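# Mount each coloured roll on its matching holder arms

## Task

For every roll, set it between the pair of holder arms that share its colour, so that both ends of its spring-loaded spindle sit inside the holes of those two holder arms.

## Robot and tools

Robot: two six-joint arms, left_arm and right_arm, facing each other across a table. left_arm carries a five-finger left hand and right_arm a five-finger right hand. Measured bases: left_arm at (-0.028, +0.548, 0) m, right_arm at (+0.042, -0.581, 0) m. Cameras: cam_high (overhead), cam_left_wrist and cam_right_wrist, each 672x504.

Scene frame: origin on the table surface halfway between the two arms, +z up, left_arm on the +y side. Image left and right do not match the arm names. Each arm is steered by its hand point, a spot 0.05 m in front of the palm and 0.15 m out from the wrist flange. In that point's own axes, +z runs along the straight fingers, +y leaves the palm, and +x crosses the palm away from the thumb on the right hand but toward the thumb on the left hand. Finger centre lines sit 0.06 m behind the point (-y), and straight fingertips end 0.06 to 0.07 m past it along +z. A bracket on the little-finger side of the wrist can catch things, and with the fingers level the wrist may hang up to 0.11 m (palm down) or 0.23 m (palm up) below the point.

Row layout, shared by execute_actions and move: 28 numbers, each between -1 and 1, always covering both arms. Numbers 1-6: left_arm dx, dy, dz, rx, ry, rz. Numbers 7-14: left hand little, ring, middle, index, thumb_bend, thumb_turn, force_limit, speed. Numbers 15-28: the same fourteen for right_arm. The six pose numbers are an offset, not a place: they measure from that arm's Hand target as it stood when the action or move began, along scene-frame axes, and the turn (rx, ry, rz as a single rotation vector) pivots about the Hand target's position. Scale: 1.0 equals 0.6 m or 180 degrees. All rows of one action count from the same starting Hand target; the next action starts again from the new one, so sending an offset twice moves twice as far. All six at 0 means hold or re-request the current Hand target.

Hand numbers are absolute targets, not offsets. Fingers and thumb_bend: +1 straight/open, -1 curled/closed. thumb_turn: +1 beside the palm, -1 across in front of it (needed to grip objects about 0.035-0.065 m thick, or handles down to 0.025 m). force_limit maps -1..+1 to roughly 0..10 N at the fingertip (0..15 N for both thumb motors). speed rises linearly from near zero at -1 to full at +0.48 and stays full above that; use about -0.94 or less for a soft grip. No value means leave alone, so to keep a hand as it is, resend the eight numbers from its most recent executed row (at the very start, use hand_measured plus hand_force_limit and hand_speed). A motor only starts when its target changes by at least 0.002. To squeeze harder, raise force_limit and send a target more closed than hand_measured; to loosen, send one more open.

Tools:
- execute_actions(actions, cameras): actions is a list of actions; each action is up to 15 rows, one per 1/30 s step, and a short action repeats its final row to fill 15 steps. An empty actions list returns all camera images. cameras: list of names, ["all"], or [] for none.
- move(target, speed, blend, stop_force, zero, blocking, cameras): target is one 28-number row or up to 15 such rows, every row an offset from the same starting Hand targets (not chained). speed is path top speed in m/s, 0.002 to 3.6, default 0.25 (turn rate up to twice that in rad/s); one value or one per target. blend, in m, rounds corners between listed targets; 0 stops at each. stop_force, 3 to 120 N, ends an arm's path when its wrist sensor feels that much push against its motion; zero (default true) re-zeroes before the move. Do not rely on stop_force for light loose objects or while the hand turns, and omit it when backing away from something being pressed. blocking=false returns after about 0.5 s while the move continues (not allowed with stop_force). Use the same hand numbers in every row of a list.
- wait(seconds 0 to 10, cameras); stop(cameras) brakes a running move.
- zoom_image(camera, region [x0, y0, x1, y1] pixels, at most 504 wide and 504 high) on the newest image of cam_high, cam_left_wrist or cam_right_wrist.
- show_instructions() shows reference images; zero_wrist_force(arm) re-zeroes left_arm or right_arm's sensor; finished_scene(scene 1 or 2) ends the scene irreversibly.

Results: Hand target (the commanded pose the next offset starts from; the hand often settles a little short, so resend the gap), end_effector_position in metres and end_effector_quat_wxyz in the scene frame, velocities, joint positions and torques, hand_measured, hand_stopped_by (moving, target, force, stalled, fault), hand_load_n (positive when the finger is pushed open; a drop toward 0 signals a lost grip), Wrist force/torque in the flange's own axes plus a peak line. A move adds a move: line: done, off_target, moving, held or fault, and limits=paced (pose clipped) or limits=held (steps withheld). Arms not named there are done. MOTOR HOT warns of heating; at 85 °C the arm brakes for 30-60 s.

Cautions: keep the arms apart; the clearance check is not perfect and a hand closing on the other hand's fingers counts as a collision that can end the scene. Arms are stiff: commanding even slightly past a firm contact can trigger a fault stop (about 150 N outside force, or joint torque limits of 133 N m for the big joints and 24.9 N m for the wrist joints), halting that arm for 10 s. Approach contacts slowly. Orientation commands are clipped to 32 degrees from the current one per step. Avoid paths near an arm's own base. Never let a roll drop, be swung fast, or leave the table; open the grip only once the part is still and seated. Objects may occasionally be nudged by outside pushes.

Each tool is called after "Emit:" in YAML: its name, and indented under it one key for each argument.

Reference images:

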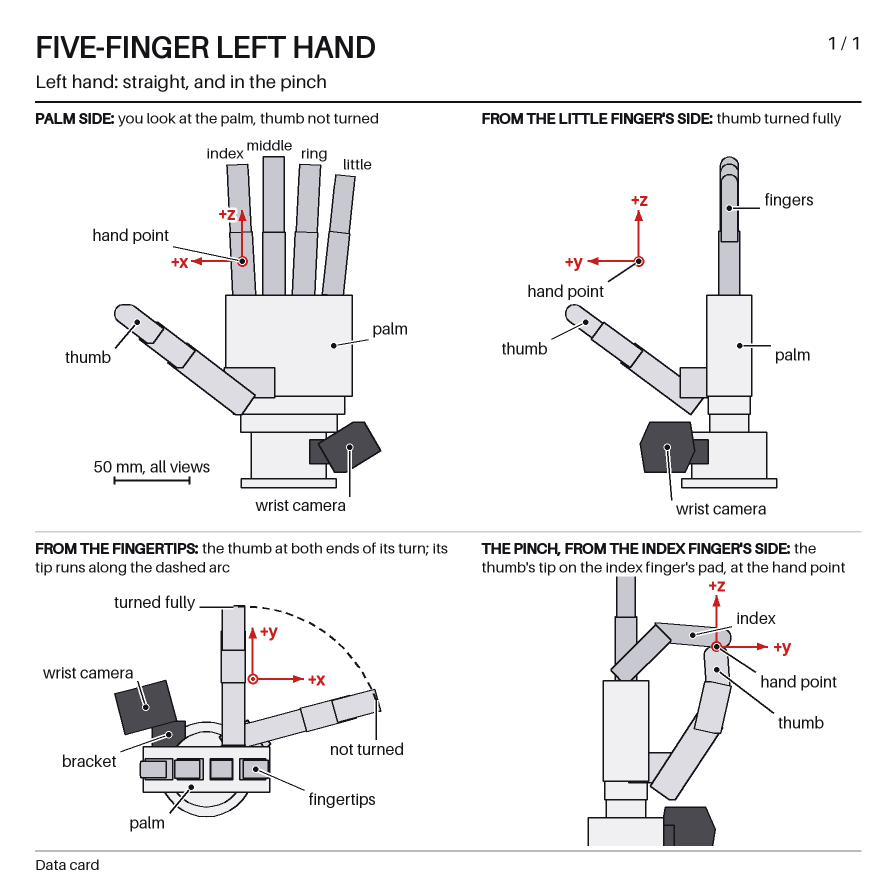

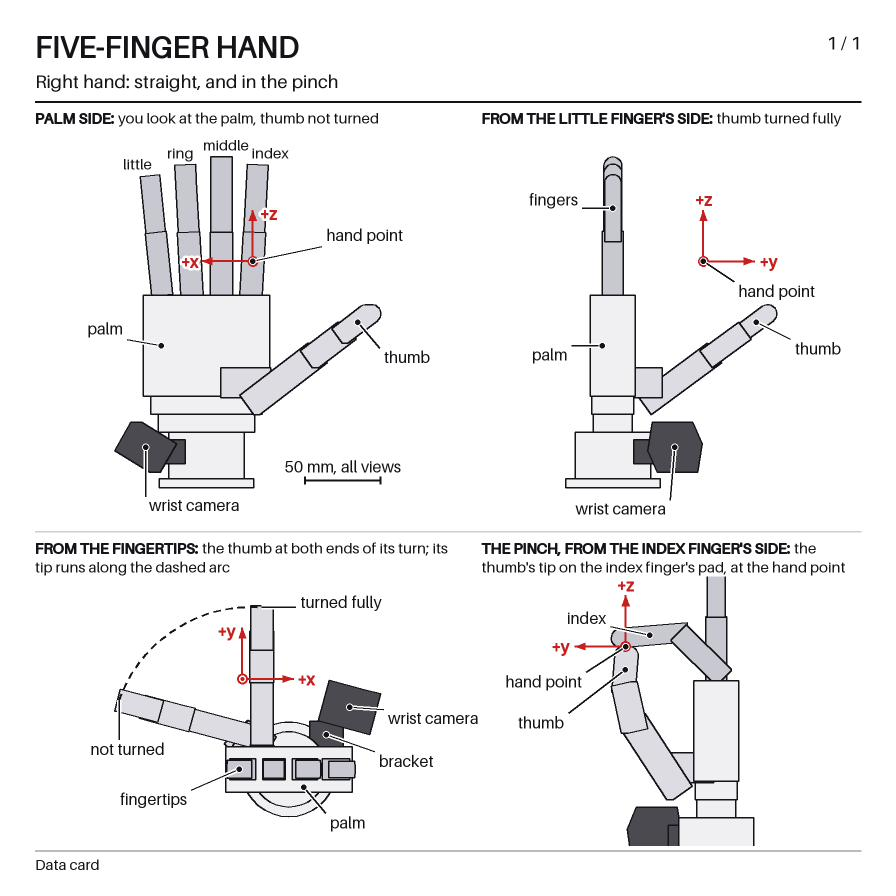

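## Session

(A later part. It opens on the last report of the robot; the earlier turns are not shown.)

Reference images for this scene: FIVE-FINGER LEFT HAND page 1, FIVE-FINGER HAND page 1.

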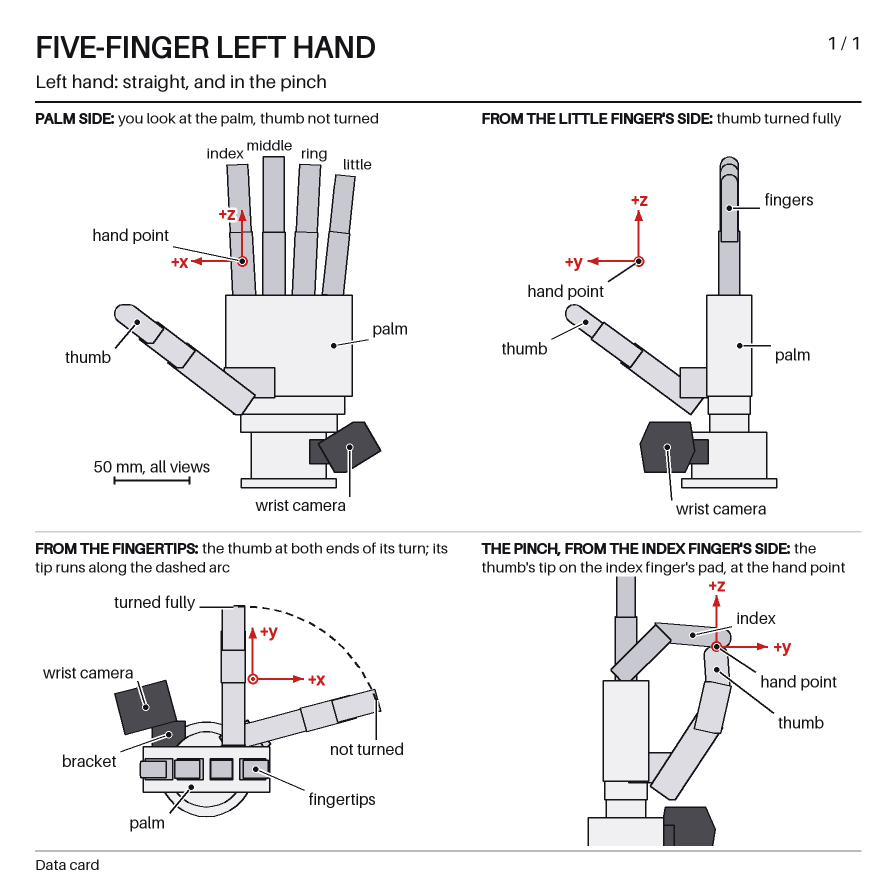

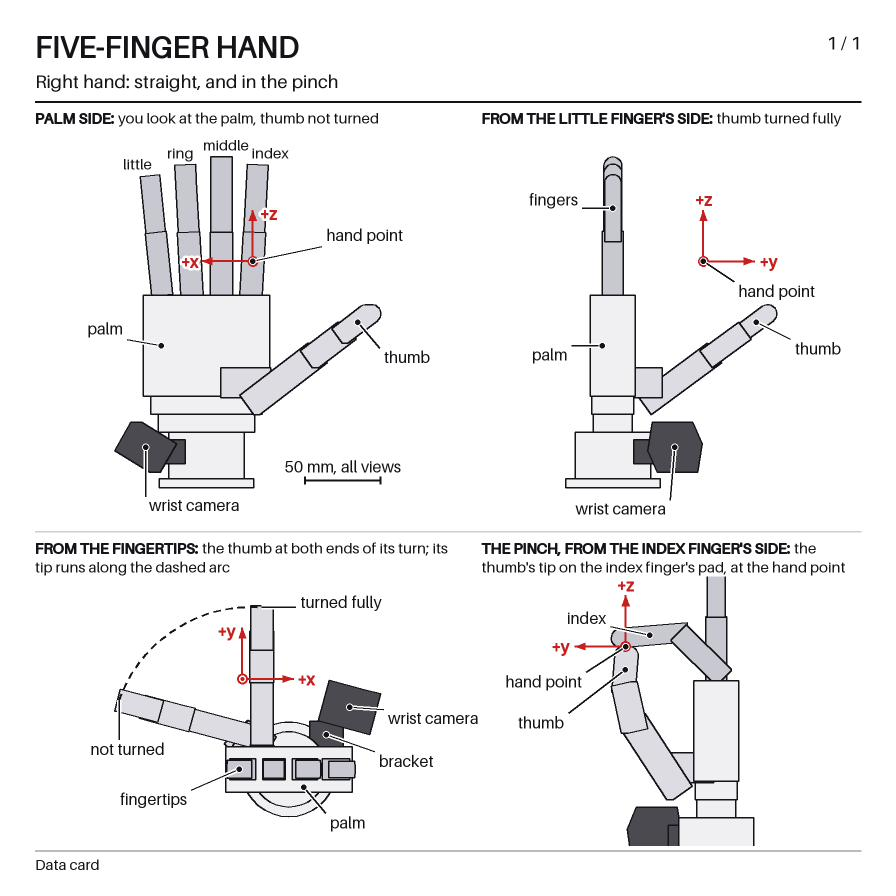

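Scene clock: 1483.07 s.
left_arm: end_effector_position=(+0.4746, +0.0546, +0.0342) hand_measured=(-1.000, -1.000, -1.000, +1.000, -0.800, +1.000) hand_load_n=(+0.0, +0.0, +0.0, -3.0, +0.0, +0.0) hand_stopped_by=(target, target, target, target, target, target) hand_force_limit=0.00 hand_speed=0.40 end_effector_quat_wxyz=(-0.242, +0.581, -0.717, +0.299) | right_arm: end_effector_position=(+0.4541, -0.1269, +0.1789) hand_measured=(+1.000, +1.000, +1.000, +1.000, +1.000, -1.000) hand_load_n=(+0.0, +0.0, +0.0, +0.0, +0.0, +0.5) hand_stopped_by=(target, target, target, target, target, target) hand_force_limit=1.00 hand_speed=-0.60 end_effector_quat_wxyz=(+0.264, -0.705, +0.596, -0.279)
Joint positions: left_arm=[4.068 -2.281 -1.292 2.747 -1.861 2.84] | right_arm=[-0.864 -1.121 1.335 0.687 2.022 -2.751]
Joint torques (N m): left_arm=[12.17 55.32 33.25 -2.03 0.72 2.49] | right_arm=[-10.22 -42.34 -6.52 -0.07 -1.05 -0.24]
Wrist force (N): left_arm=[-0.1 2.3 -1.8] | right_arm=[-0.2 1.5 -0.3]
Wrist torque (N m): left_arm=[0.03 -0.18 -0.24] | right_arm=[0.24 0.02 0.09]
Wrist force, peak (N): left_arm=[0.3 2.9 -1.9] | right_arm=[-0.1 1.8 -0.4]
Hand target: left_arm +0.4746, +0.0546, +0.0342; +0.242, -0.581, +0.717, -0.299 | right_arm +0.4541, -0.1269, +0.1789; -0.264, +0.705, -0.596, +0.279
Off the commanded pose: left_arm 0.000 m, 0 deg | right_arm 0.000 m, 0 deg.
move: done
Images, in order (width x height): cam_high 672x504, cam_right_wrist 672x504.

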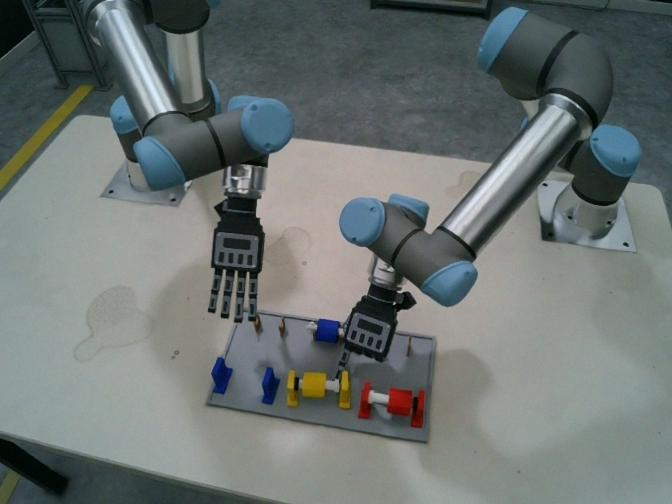

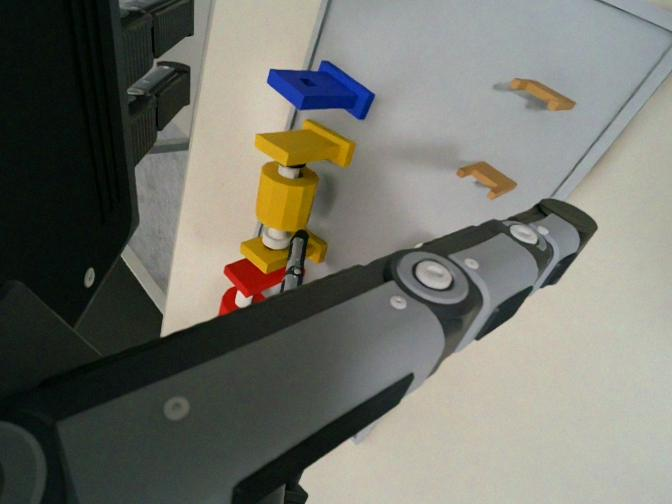

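Emit:
move:
  target: [0.0009,0.0001,0.0015,0,0,0,-1,-1,-1,1,-0.8,1,0,0.4,0,0,0,0,0,0,1,1,1,1,1,-1,1.0,-0.6]
  speed: 0.005
  stop_force: 6
  cameras: ["cam_high","cam_right_wrist"]

Emit:
zoom_image:
  camera: "cam_right_wrist"
  region: [235, 200, 325, 270]

Emit:
zoom_image:
  camera: "cam_high"
  region: [270, 330, 390, 420]

Scene clock: 1484.50 s.
left_arm: end_effector_position=(+0.4751, +0.0547, +0.0351) hand_measured=(-1.000, -1.000, -1.000, +1.000, -0.800, +1.000) hand_load_n=(+0.0, +0.5, +0.0, -3.5, +0.0, +0.0) hand_stopped_by=(target, target, target, target, target, target) hand_force_limit=0.00 hand_speed=0.40 end_effector_quat_wxyz=(-0.242, +0.581, -0.717, +0.299) | right_arm: end_effector_position=(+0.4541, -0.1269, +0.1789) hand_measured=(+1.000, +1.000, +1.000, +1.000, +1.000, -1.000) hand_load_n=(+0.0, +0.0, +0.0, +0.0, +0.0, +0.0) hand_stopped_by=(target, target, target, target, target, target) hand_force_limit=1.00 hand_speed=-0.60 end_effector_quat_wxyz=(+0.264, -0.705, +0.596, -0.279)
Joint positions: left_arm=[4.068 -2.281 -1.289 2.745 -1.861 2.841] | right_arm=[-0.864 -1.121 1.335 0.687 2.022 -2.751]
Joint torques (N m): left_arm=[12.34 56.31 33.03 -1.87 0.63 2.5] | right_arm=[-10.31 -41.55 -6.8 -0.07 -1.14 -0.31]
Wrist force (N): left_arm=[0.1 2.9 -2.3] | right_arm=[-0.1 1.5 -0.2]
Wrist torque (N m): left_arm=[0.04 -0.21 -0.24] | right_arm=[0.23 -0.01 0.10]
Wrist force, peak (N): left_arm=[0.1 3.0 -2.2] | right_arm=[-0.3 1.8 -0.4]
Hand target: left_arm +0.4751, +0.0547, +0.0351; +0.242, -0.581, +0.717, -0.299 | right_arm +0.4541, -0.1269, +0.1789; -0.264, +0.705, -0.596, +0.279
Off the commanded pose: left_arm 0.000 m, 0 deg | right_arm 0.000 m, 0 deg.
move: done
Images, in order (width x height): cam_high 672x504, cam_right_wrist 672x504.

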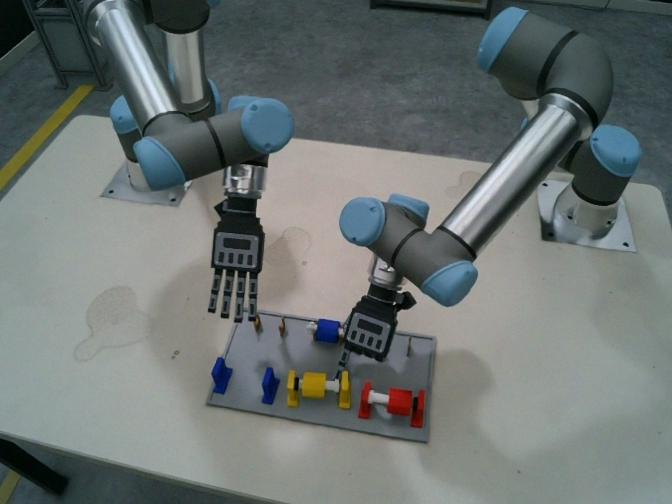

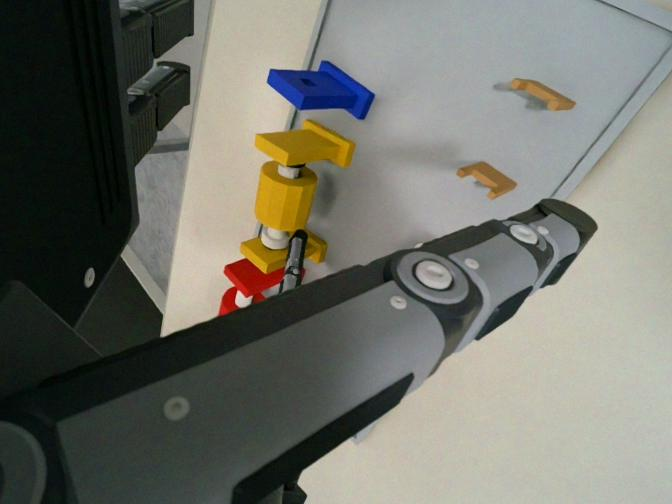

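Scaled by 5.600 from the camera's 672x504 image, which has a finer 960x720 frame.

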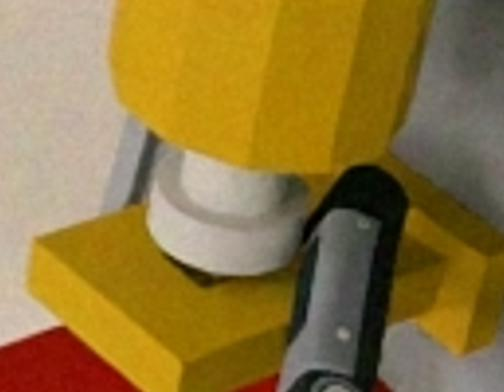

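Scaled by 4.200 from the camera's 672x504 image, which has a finer 960x720 frame.

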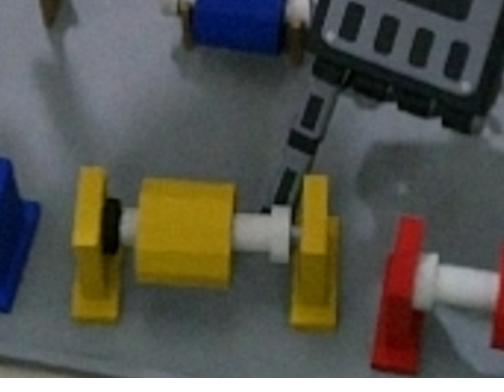

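Emit:
zoom_image:
  camera: "cam_right_wrist"
  region: [255, 225, 295, 255]

Scaled by 12.600 from the camera's 672x504 image, which has a finer 960x720 frame.

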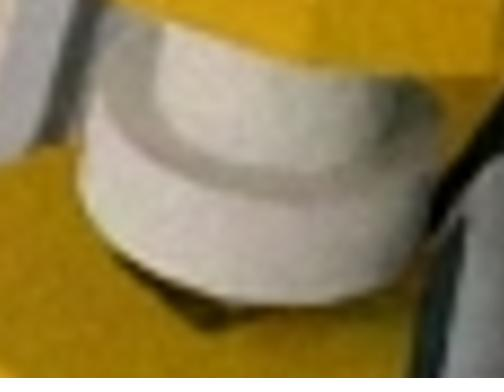

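Emit:
move:
  target: [0.0013,0.0002,0.0007,0,0,0,-1,-1,-1,1,-0.8,1,0,0.4,0,0,0,0,0,0,1,1,1,1,1,-1,1.0,-0.6]
  speed: 0.005
  stop_force: 6
  cameras: ["cam_high","cam_right_wrist"]

Emit:
zoom_image:
  camera: "cam_right_wrist"
  region: [235, 200, 325, 270]

Emit:
zoom_image:
  camera: "cam_high"
  region: [270, 330, 390, 420]

Scene clock: 1486.67 s.
left_arm: end_effector_position=(+0.4759, +0.0548, +0.0355) hand_measured=(-1.000, -1.000, -1.000, +1.000, -0.800, +1.000) hand_load_n=(+0.0, +0.0, +0.0, -4.5, +0.0, +0.0) hand_stopped_by=(target, target, target, target, target, target) hand_force_limit=0.00 hand_speed=0.40 end_effector_quat_wxyz=(-0.242, +0.581, -0.717, +0.299) | right_arm: end_effector_position=(+0.4541, -0.1269, +0.1789) hand_measured=(+1.000, +1.000, +1.000, +1.000, +1.000, -1.000) hand_load_n=(+0.0, +0.0, +0.0, +0.0, +0.0, +0.0) hand_stopped_by=(target, target, target, target, target, target) hand_force_limit=1.00 hand_speed=-0.60 end_effector_quat_wxyz=(+0.264, -0.705, +0.596, -0.279)
Joint positions: left_arm=[4.069 -2.282 -1.287 2.744 -1.86 2.841] | right_arm=[-0.864 -1.121 1.335 0.687 2.022 -2.751]
Joint torques (N m): left_arm=[12.45 35.51 33.72 -1.73 0.49 2.44] | right_arm=[-8.97 -41.49 -8.25 -0.39 -1.09 -0.57]
Wrist force (N): left_arm=[0.4 3.4 -3.2] | right_arm=[-0.5 1.4 -0.1]
Wrist torque (N m): left_arm=[0.09 -0.22 -0.22] | right_arm=[0.21 0.05 0.07]
Wrist force, peak (N): left_arm=[0.5 3.7 -3.3] | right_arm=[-0.2 1.8 -0.1]
Hand target: left_arm +0.4759, +0.0548, +0.0355; +0.242, -0.581, +0.717, -0.299 | right_arm +0.4541, -0.1269, +0.1789; -0.264, +0.705, -0.596, +0.279
Off the commanded pose: left_arm 0.000 m, 0 deg | right_arm 0.000 m, 0 deg.
move: done
Images, in order (width x height): cam_high 672x504, cam_right_wrist 672x504.

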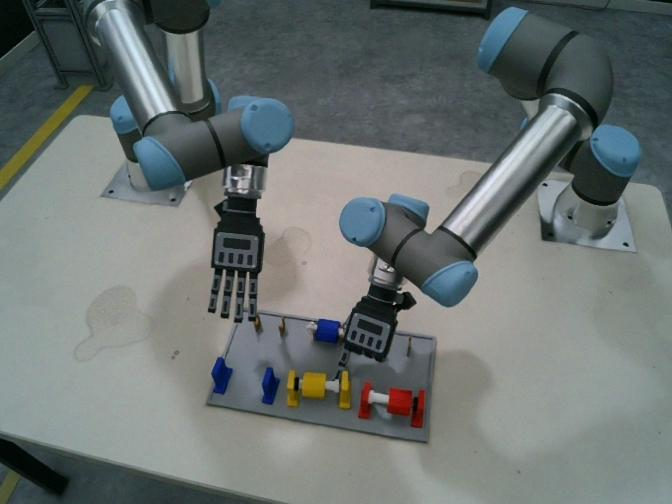

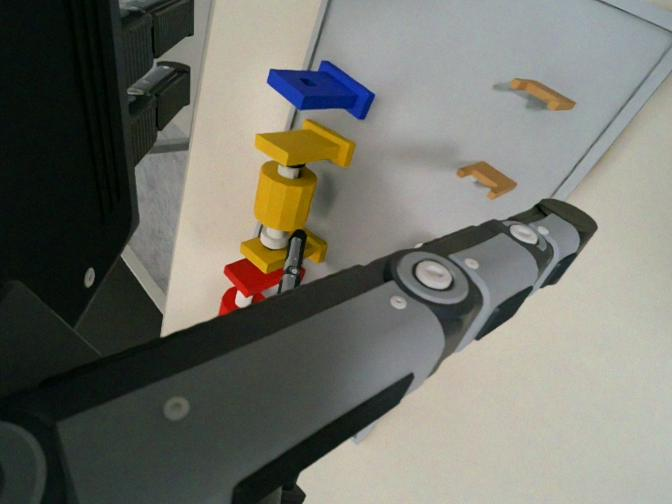

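Scaled by 5.600 from the camera's 672x504 image, which has a finer 960x720 frame.

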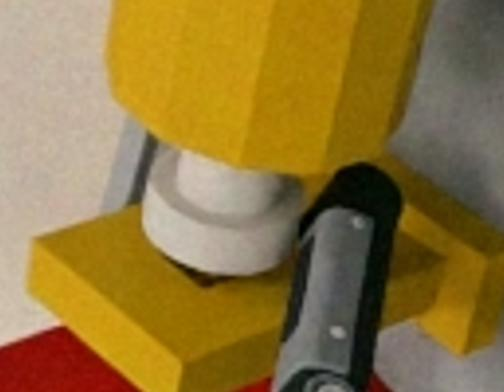

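Scaled by 4.200 from the camera's 672x504 image, which has a finer 960x720 frame.

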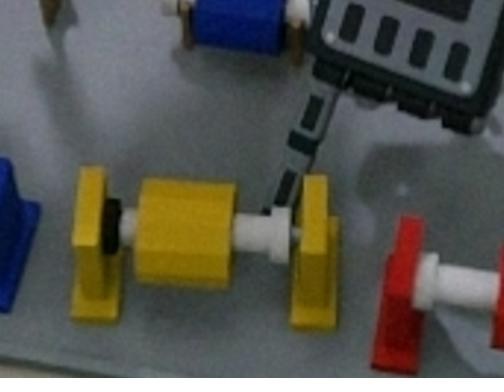

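Emit:
zoom_image:
  camera: "cam_right_wrist"
  region: [255, 225, 295, 255]

Emit:
zoom_image:
  camera: "cam_high"
  region: [325, 360, 365, 400]

Scaled by 12.600 from the camera's 672x504 image, which has a finer 960x720 frame.

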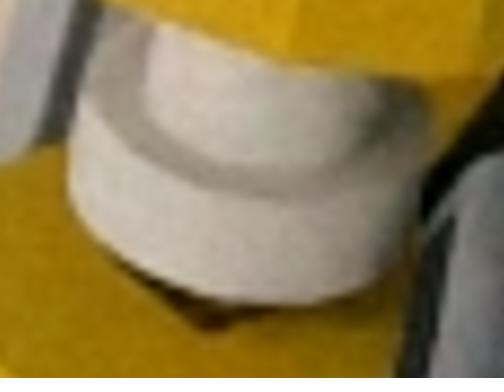

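Scaled by 12.600 from the camera's 672x504 image, which has a finer 960x720 frame.

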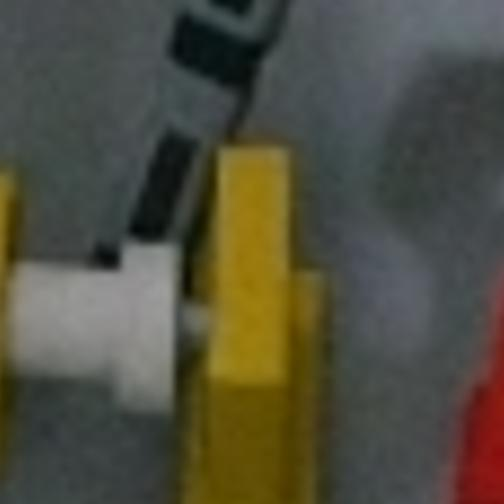

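Emit:
zoom_image:
  camera: "cam_high"
  region: [355, 370, 425, 430]

Emit:
zoom_image:
  camera: "cam_high"
  region: [280, 360, 360, 420]

Scaled by 7.200 from the camera's 672x504 image, which has a finer 960x720 frame.

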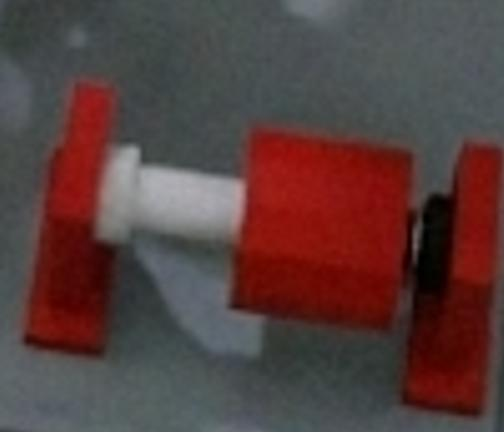

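Scaled by 6.300 from the camera's 672x504 image, which has a finer 960x720 frame.

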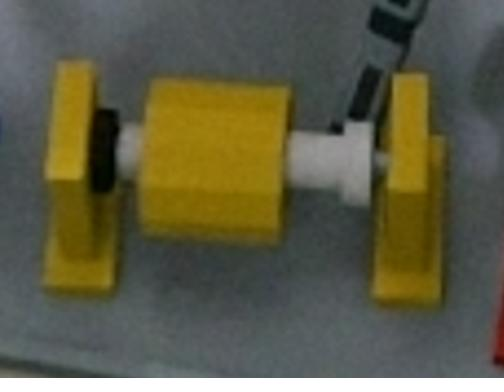

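Emit:
move:
  target: [0.0,0.0,0.0013,0,0,0,-1,-1,-1,1,-0.8,1,0,0.4,0,0,0,0,0,0,1,1,1,1,1,-1,1.0,-0.6]
  speed: 0.005
  stop_force: 6
  cameras: ["cam_high","cam_right_wrist"]

Emit:
zoom_image:
  camera: "cam_right_wrist"
  region: [255, 225, 295, 255]

Emit:
zoom_image:
  camera: "cam_high"
  region: [325, 360, 365, 400]

Scene clock: 1490.13 s.
left_arm: end_effector_position=(+0.4759, +0.0548, +0.0363) hand_measured=(-1.000, -1.000, -1.000, +1.000, -0.800, +1.000) hand_load_n=(+0.0, +0.0, -0.5, -1.5, +0.0, +0.0) hand_stopped_by=(target, target, target, target, target, target) hand_force_limit=0.00 hand_speed=0.40 end_effector_quat_wxyz=(-0.242, +0.581, -0.717, +0.299) | right_arm: end_effector_position=(+0.4541, -0.1269, +0.1789) hand_measured=(+1.000, +1.000, +1.000, +1.000, +1.000, -1.000) hand_load_n=(+0.0, +0.0, +0.0, +0.0, -0.5, +0.0) hand_stopped_by=(target, target, target, target, target, target) hand_force_limit=1.00 hand_speed=-0.60 end_effector_quat_wxyz=(+0.264, -0.705, +0.596, -0.279)
Joint positions: left_arm=[4.069 -2.281 -1.287 2.742 -1.86 2.841] | right_arm=[-0.864 -1.121 1.335 0.687 2.022 -2.751]
Joint torques (N m): left_arm=[8.77 55.42 33.02 -2.58 -0.19 2.54] | right_arm=[-9.83 -41.69 -6.07 -0.01 -1.07 -0.29]
Wrist force (N): left_arm=[0.5 0.9 -1.1] | right_arm=[-0.4 1.4 -0.3]
Wrist torque (N m): left_arm=[0.03 -0.19 -0.20] | right_arm=[0.22 0.05 0.08]
Wrist force, peak (N): left_arm=[0.3 3.6 -3.3] | right_arm=[-0.5 1.8 -0.3]
Hand target: left_arm +0.4759, +0.0548, +0.0363; +0.242, -0.581, +0.717, -0.299 | right_arm +0.4541, -0.1269, +0.1789; -0.264, +0.705, -0.596, +0.279
Off the commanded pose: left_arm 0.000 m, 0 deg | right_arm 0.000 m, 0 deg.
move: done
Images, in order (width x height): cam_high 672x504, cam_right_wrist 672x504.

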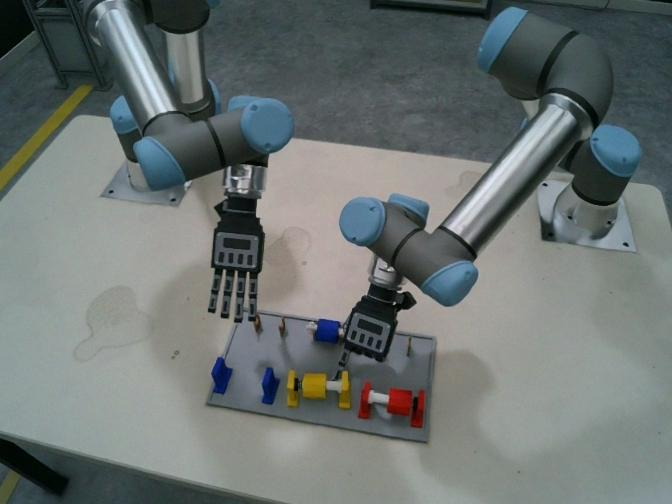

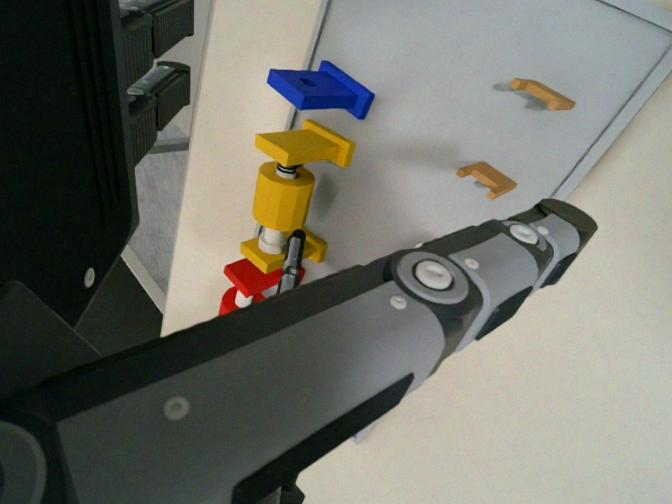

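Scaled by 12.600 from the camera's 672x504 image, which has a finer 960x720 frame.

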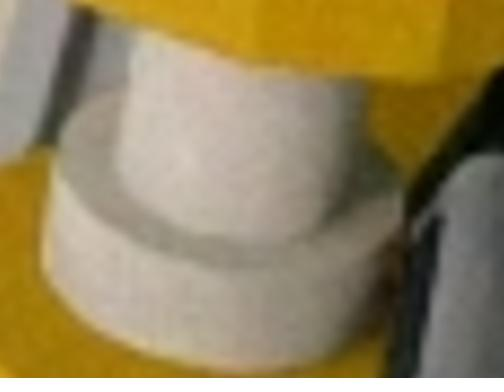

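Scaled by 12.600 from the camera's 672x504 image, which has a finer 960x720 frame.

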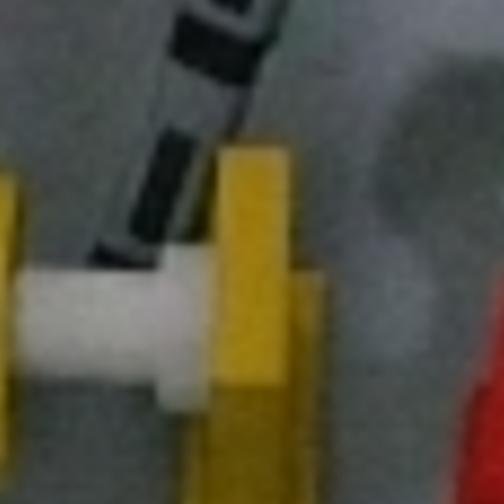

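Emit:
move:
  target:
    - [-0.0095,-0.0007,-0.0095,0,0,0,-1,-1,-1,1,-0.8,1,0,0.4,0,0,0,0,0,0,1,1,1,1,1,-1,1.0,-0.6]
    - [-0.06,0.01,0.042,0,0,0,-1,-1,-1,1,-0.8,1,0,0.4,0,0,0,0,0,0,1,1,1,1,1,-1,1.0,-0.6]
    - [-0.1246,0.0238,0.1083,0,0,0,-1,-1,-1,1,-0.8,1,0,0.4,0,0,0,0,0,0,1,1,1,1,1,-1,1.0,-0.6]
  speed: [0.02,0.04,0.08]
  blend: [0.002,0.01,0]
  cameras: ["cam_high","cam_right_wrist"]

Emit:
zoom_image:
  camera: "cam_right_wrist"
  region: [225, 100, 375, 280]

Emit:
zoom_image:
  camera: "cam_high"
  region: [270, 330, 450, 450]

Scene clock: 1493.10 s.
left_arm: end_effector_position=(+0.4012, +0.0690, +0.1011) hand_measured=(-1.000, -1.000, -1.000, +1.000, -0.800, +1.000) hand_load_n=(+0.0, +0.0, +0.0, +0.0, +0.0, +0.0) hand_stopped_by=(target, target, target, target, target, target) hand_force_limit=0.00 hand_speed=0.40 end_effector_quat_wxyz=(-0.242, +0.581, -0.717, +0.299) | right_arm: end_effector_position=(+0.4541, -0.1269, +0.1789) hand_measured=(+1.000, +1.000, +1.000, +1.000, +1.000, -1.000) hand_load_n=(+0.0, +0.0, +0.0, -0.5, +0.0, +0.0) hand_stopped_by=(target, target, target, target, target, target) hand_force_limit=1.00 hand_speed=-0.60 end_effector_quat_wxyz=(+0.264, -0.705, +0.596, -0.279)
Joint positions: left_arm=[4.005 -2.091 -1.428 2.679 -1.904 2.792] | right_arm=[-0.864 -1.121 1.335 0.687 2.022 -2.751]
Joint torques (N m): left_arm=[-11.91 47.82 4.73 -2.85 -1.79 -2.62] | right_arm=[-9.63 -42.14 -7.22 0.02 -1.17 -0.32]
Wrist force (N): left_arm=[0.7 -0.7 -1.6] | right_arm=[-0.2 1.5 -0.3]
Wrist torque (N m): left_arm=[-0.02 -0.25 -0.07] | right_arm=[0.24 0.02 0.09]
Wrist force, peak (N): left_arm=[0.8 -0.5 -2.1] | right_arm=[-0.3 1.7 -0.3]
Hand target: left_arm +0.4011, +0.0691, +0.1012; +0.242, -0.581, +0.717, -0.299 | right_arm +0.4541, -0.1269, +0.1789; -0.264, +0.705, -0.596, +0.279
Off the commanded pose: left_arm 0.000 m, 0 deg | right_arm 0.000 m, 0 deg.
move: done
Images, in order (width x height): cam_high 672x504, cam_right_wrist 672x504.

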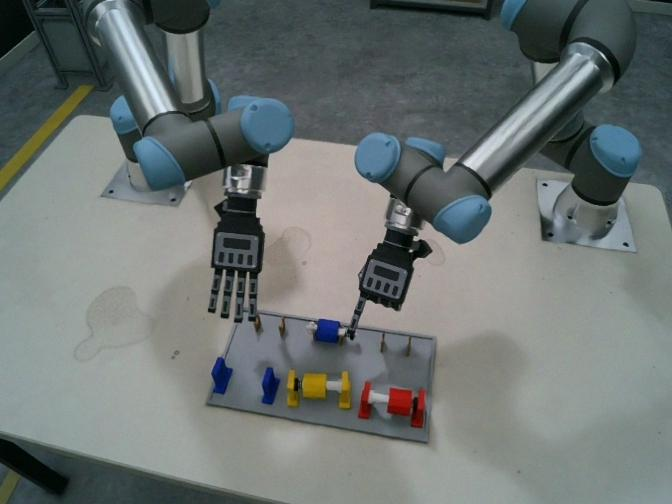

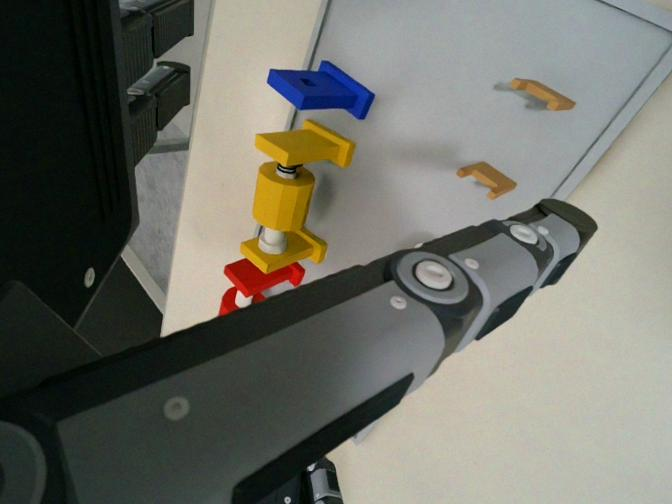

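Scaled by 2.800 from the camera's 672x504 image, which has a finer 960x720 frame.

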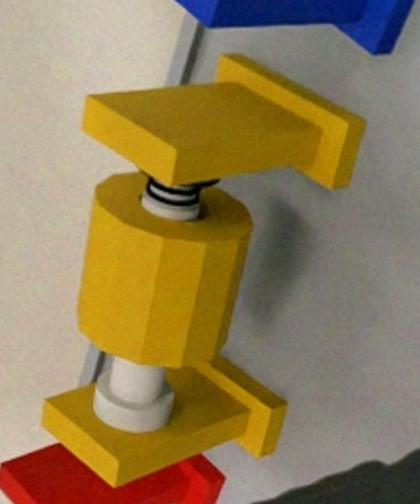

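Scaled by 2.800 from the camera's 672x504 image, which has a finer 960x720 frame.

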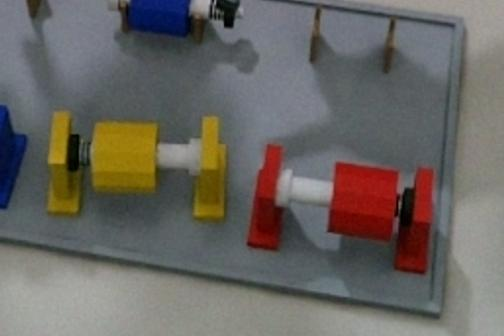

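Emit:
wait:
  seconds: 0.1
  cameras: ["all"]

Emit:
zoom_image:
  camera: "cam_high"
  region: [290, 300, 390, 370]

Scene clock: 1496.27 s.
left_arm: end_effector_position=(+0.4011, +0.0691, +0.1012) hand_measured=(-1.000, -1.000, -1.000, +1.000, -0.800, +1.000) hand_load_n=(+0.5, +0.0, +0.0, +0.0, +0.0, +0.0) hand_stopped_by=(target, target, target, target, target, target) hand_force_limit=0.00 hand_speed=0.40 end_effector_quat_wxyz=(-0.242, +0.581, -0.717, +0.299) | right_arm: end_effector_position=(+0.4541, -0.1269, +0.1789) hand_measured=(+1.000, +1.000, +1.000, +1.000, +1.000, -1.000) hand_load_n=(+0.0, +0.0, +0.0, +0.0, +0.0, +0.0) hand_stopped_by=(target, target, target, target, target, target) hand_force_limit=1.00 hand_speed=-0.60 end_effector_quat_wxyz=(+0.264, -0.705, +0.596, -0.279)
Joint positions: left_arm=[4.005 -2.091 -1.428 2.679 -1.904 2.791] | right_arm=[-0.864 -1.121 1.335 0.687 2.022 -2.751]
Joint torques (N m): left_arm=[-11.87 48.66 5.2 -2.9 -1.8 -2.54] | right_arm=[-10.41 -42.76 -8.24 0.06 -0.8 -0.01]
Wrist force (N): left_arm=[0.7 -0.5 -1.7] | right_arm=[-0.2 1.4 -0.3]
Wrist torque (N m): left_arm=[0.02 -0.25 -0.07] | right_arm=[0.23 0.02 0.09]
Wrist force, peak (N): left_arm=[0.8 -0.7 -1.8] | right_arm=[-0.1 1.9 -0.2]
Hand target: left_arm +0.4011, +0.0691, +0.1012; +0.242, -0.581, +0.717, -0.299 | right_arm +0.4541, -0.1269, +0.1789; -0.264, +0.705, -0.596, +0.279
Off the commanded pose: left_arm 0.000 m, 0 deg | right_arm 0.000 m, 0 deg.
wait: 0.10 s; at rest from the start

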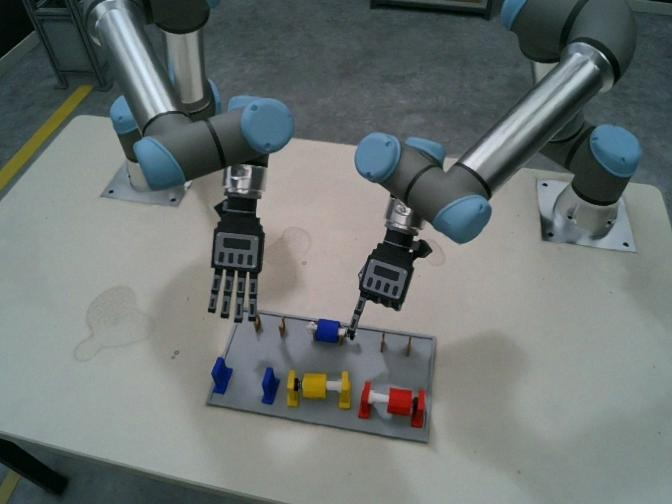

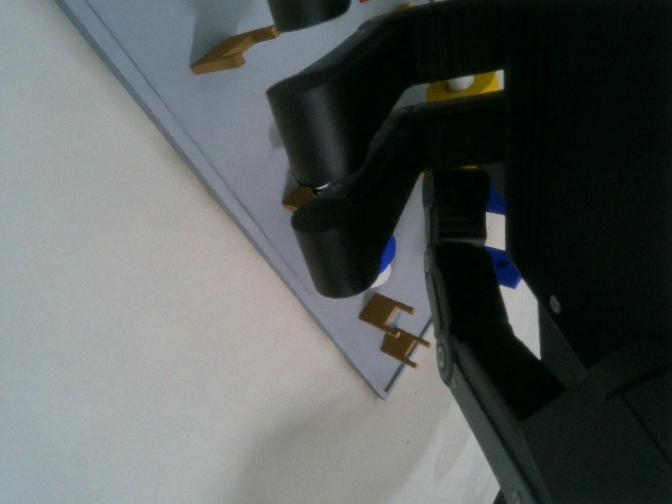

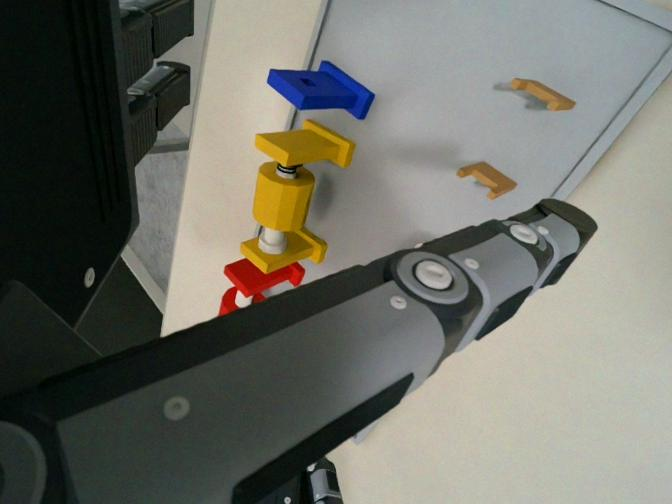

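Scaled by 5.040 from the camera's 672x504 image, which has a finer 960x720 frame.

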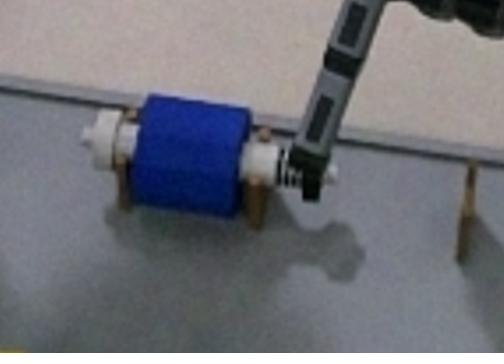

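Emit:
move:
  target:
    - [-0.02,0.03,0.11,0,0,0,-1,-1,-1,1,-0.8,1,0,0.4,0,0,0,0,0,0,1,1,1,1,1,-1,1.0,-0.6]
    - [0.153,0.2377,0.1102,-0.0830,0.0087,0.0663,-1,-1,-1,1,-0.8,1,0,0.4,0,0,0,0,0,0,1,1,1,1,1,-1,1.0,-0.6]
  speed: [0.1,0.15]
  blend: [0.02,0]
  cameras: ["cam_high","cam_left_wrist"]

Emit:
zoom_image:
  camera: "cam_high"
  region: [290, 300, 390, 370]

Emit:
zoom_image:
  camera: "cam_high"
  region: [200, 340, 360, 440]

Scene clock: 1499.10 s.
left_arm: end_effector_position=(+0.4929, +0.2116, +0.1674) hand_measured=(-1.000, -1.000, -1.000, +1.000, -0.800, +1.000) hand_load_n=(+0.0, +0.0, +0.5, -0.5, +0.0, +0.0) hand_stopped_by=(target, target, target, target, target, target) hand_force_limit=0.00 hand_speed=0.40 end_effector_quat_wxyz=(-0.185, +0.683, -0.611, +0.355) | right_arm: end_effector_position=(+0.4541, -0.1269, +0.1789) hand_measured=(+1.000, +1.000, +1.000, +1.000, +1.000, -1.000) hand_load_n=(+0.0, +0.0, +0.0, +0.0, +0.0, +0.0) hand_stopped_by=(target, target, target, target, target, target) hand_force_limit=1.00 hand_speed=-0.60 end_effector_quat_wxyz=(+0.264, -0.705, +0.596, -0.279)
Joint positions: left_arm=[4.41 -1.894 -1.562 2.708 -1.594 2.759] | right_arm=[-0.864 -1.121 1.335 0.687 2.022 -2.751]
Joint torques (N m): left_arm=[11.9 20 7.1 1.14 0.95 -2.37] | right_arm=[-8.62 -42.02 -8.72 0.09 -0.9 0.01]
Wrist force (N): left_arm=[0.8 -0.6 -1.0] | right_arm=[-0.2 1.4 -0.2]
Wrist torque (N m): left_arm=[-0.04 -0.20 0.00] | right_arm=[0.23 0.01 0.09]
Wrist force, peak (N): left_arm=[0.7 -0.4 -2.1] | right_arm=[-0.5 1.6 -0.5]
Hand target: left_arm +0.4929, +0.2117, +0.1674; -0.185, +0.683, -0.611, +0.355 | right_arm +0.4541, -0.1269, +0.1789; -0.264, +0.705, -0.596, +0.279
Off the commanded pose: left_arm 0.000 m, 0 deg | right_arm 0.000 m, 0 deg.
move: done
Images, in order (width x height): cam_high 672x504, cam_left_wrist 672x504.

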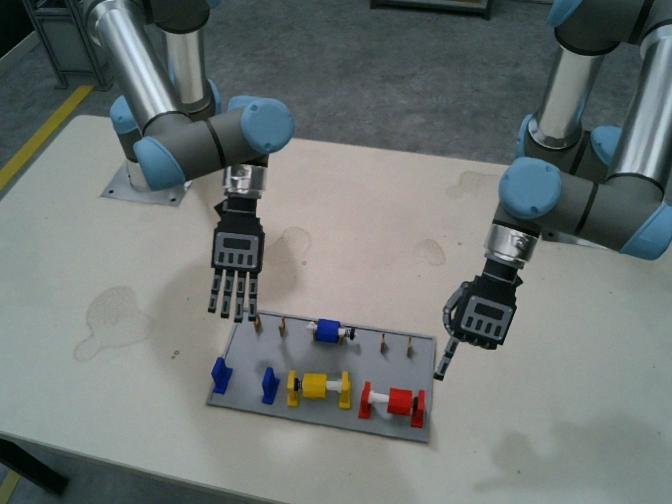

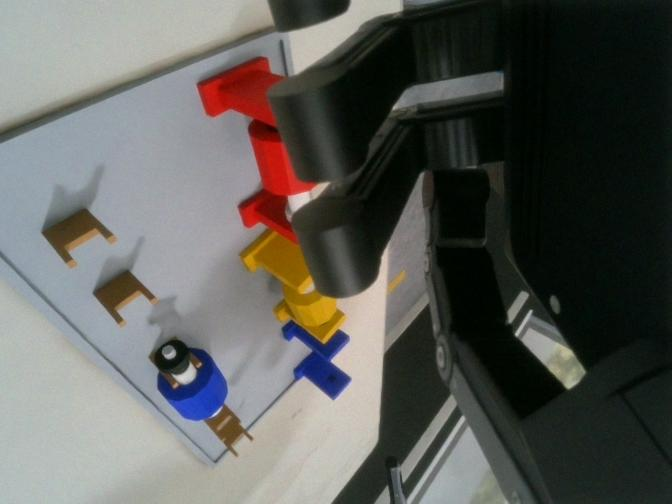

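Scaled by 5.040 from the camera's 672x504 image, which has a finer 960x720 frame.

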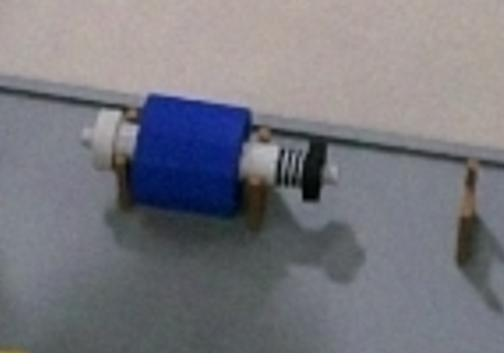

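Scaled by 3.150 from the camera's 672x504 image, which has a finer 960x720 frame.

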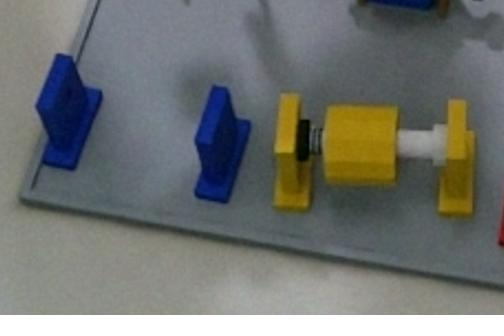

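Emit:
move:
  target:
    - [0,0,0,0,0,0,-1,-1,-1,1,-0.8,1,0,0.4,0.0165,0.2348,-0.0148,-0.0860,-0.0058,-0.0425,1,1,1,1,1,-1,1.0,-0.6]
    - [0,0,0,0,0,0,-1,-1,-1,1,-0.8,1,0,0.4,0.0165,0.2348,-0.0982,-0.0860,-0.0058,-0.0425,1,1,1,1,1,-1,1.0,-0.6]
  speed: [0.15,0.08]
  blend: [0.01,0]
  cameras: ["all"]

Emit:
zoom_image:
  camera: "cam_left_wrist"
  region: [60, 300, 300, 480]

Scene clock: 1502.27 s.
left_arm: end_effector_position=(+0.4929, +0.2117, +0.1674) hand_measured=(-1.000, -1.000, -1.000, +1.000, -0.800, +1.000) hand_load_n=(+0.0, +0.0, +0.5, +0.0, +0.0, +0.0) hand_stopped_by=(target, target, target, target, target, target) hand_force_limit=0.00 hand_speed=0.40 end_effector_quat_wxyz=(-0.185, +0.683, -0.611, +0.355) | right_arm: end_effector_position=(+0.4640, +0.0140, +0.1199) hand_measured=(+1.000, +1.000, +1.000, +1.000, +1.000, -1.000) hand_load_n=(+0.0, +0.0, +0.0, +0.0, +0.0, +0.0) hand_stopped_by=(target, target, target, target, target, target) hand_force_limit=1.00 hand_speed=-0.60 end_effector_quat_wxyz=(+0.153, -0.691, +0.596, -0.380)
Joint positions: left_arm=[4.41 -1.894 -1.563 2.708 -1.594 2.759] | right_arm=[-0.624 -0.371 0.242 1.395 2.371 -2.46]
Joint torques (N m): left_arm=[11.9 20.96 6.3 1.22 1.09 -2.28] | right_arm=[11.1 -62.49 -5.13 0.59 3.07 0.38]
Wrist force (N): left_arm=[0.6 -0.6 -1.2] | right_arm=[0.2 1.9 -0.1]
Wrist torque (N m): left_arm=[-0.03 -0.17 -0.02] | right_arm=[0.32 0.02 -0.05]
Wrist force, peak (N): left_arm=[1.0 -0.6 -1.2] | right_arm=[-0.3 2.4 0.4]
Hand target: left_arm +0.4929, +0.2117, +0.1674; -0.185, +0.683, -0.611, +0.355 | right_arm +0.4640, +0.0139, +0.1199; -0.153, +0.691, -0.596, +0.380
Off the commanded pose: left_arm 0.000 m, 0 deg | right_arm 0.000 m, 0 deg.
move: done

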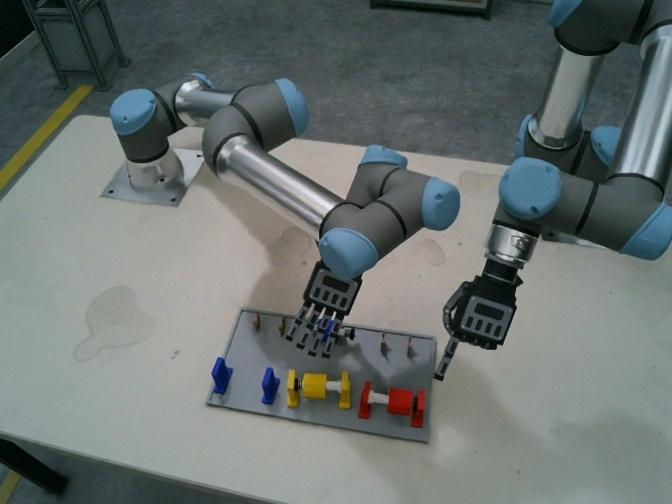

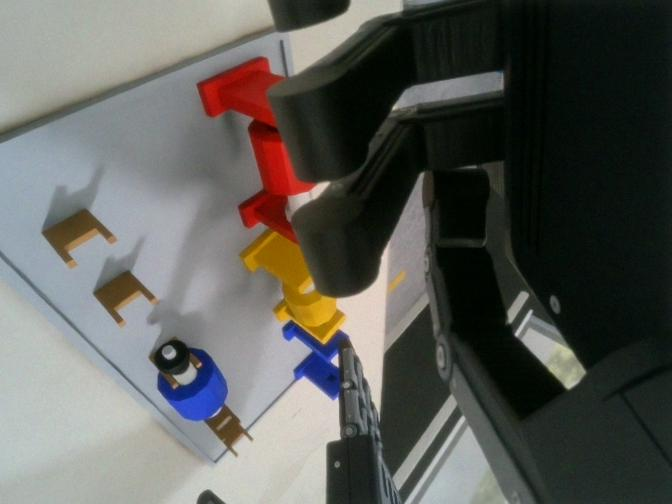

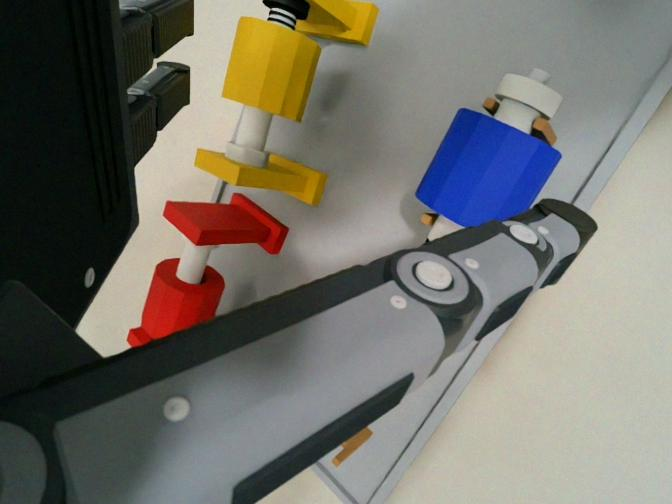

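Scaled by 2.100 from the camera's 672x504 image, which has a finer 960x720 frame.

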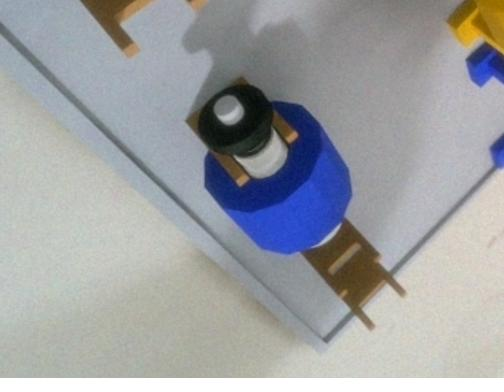

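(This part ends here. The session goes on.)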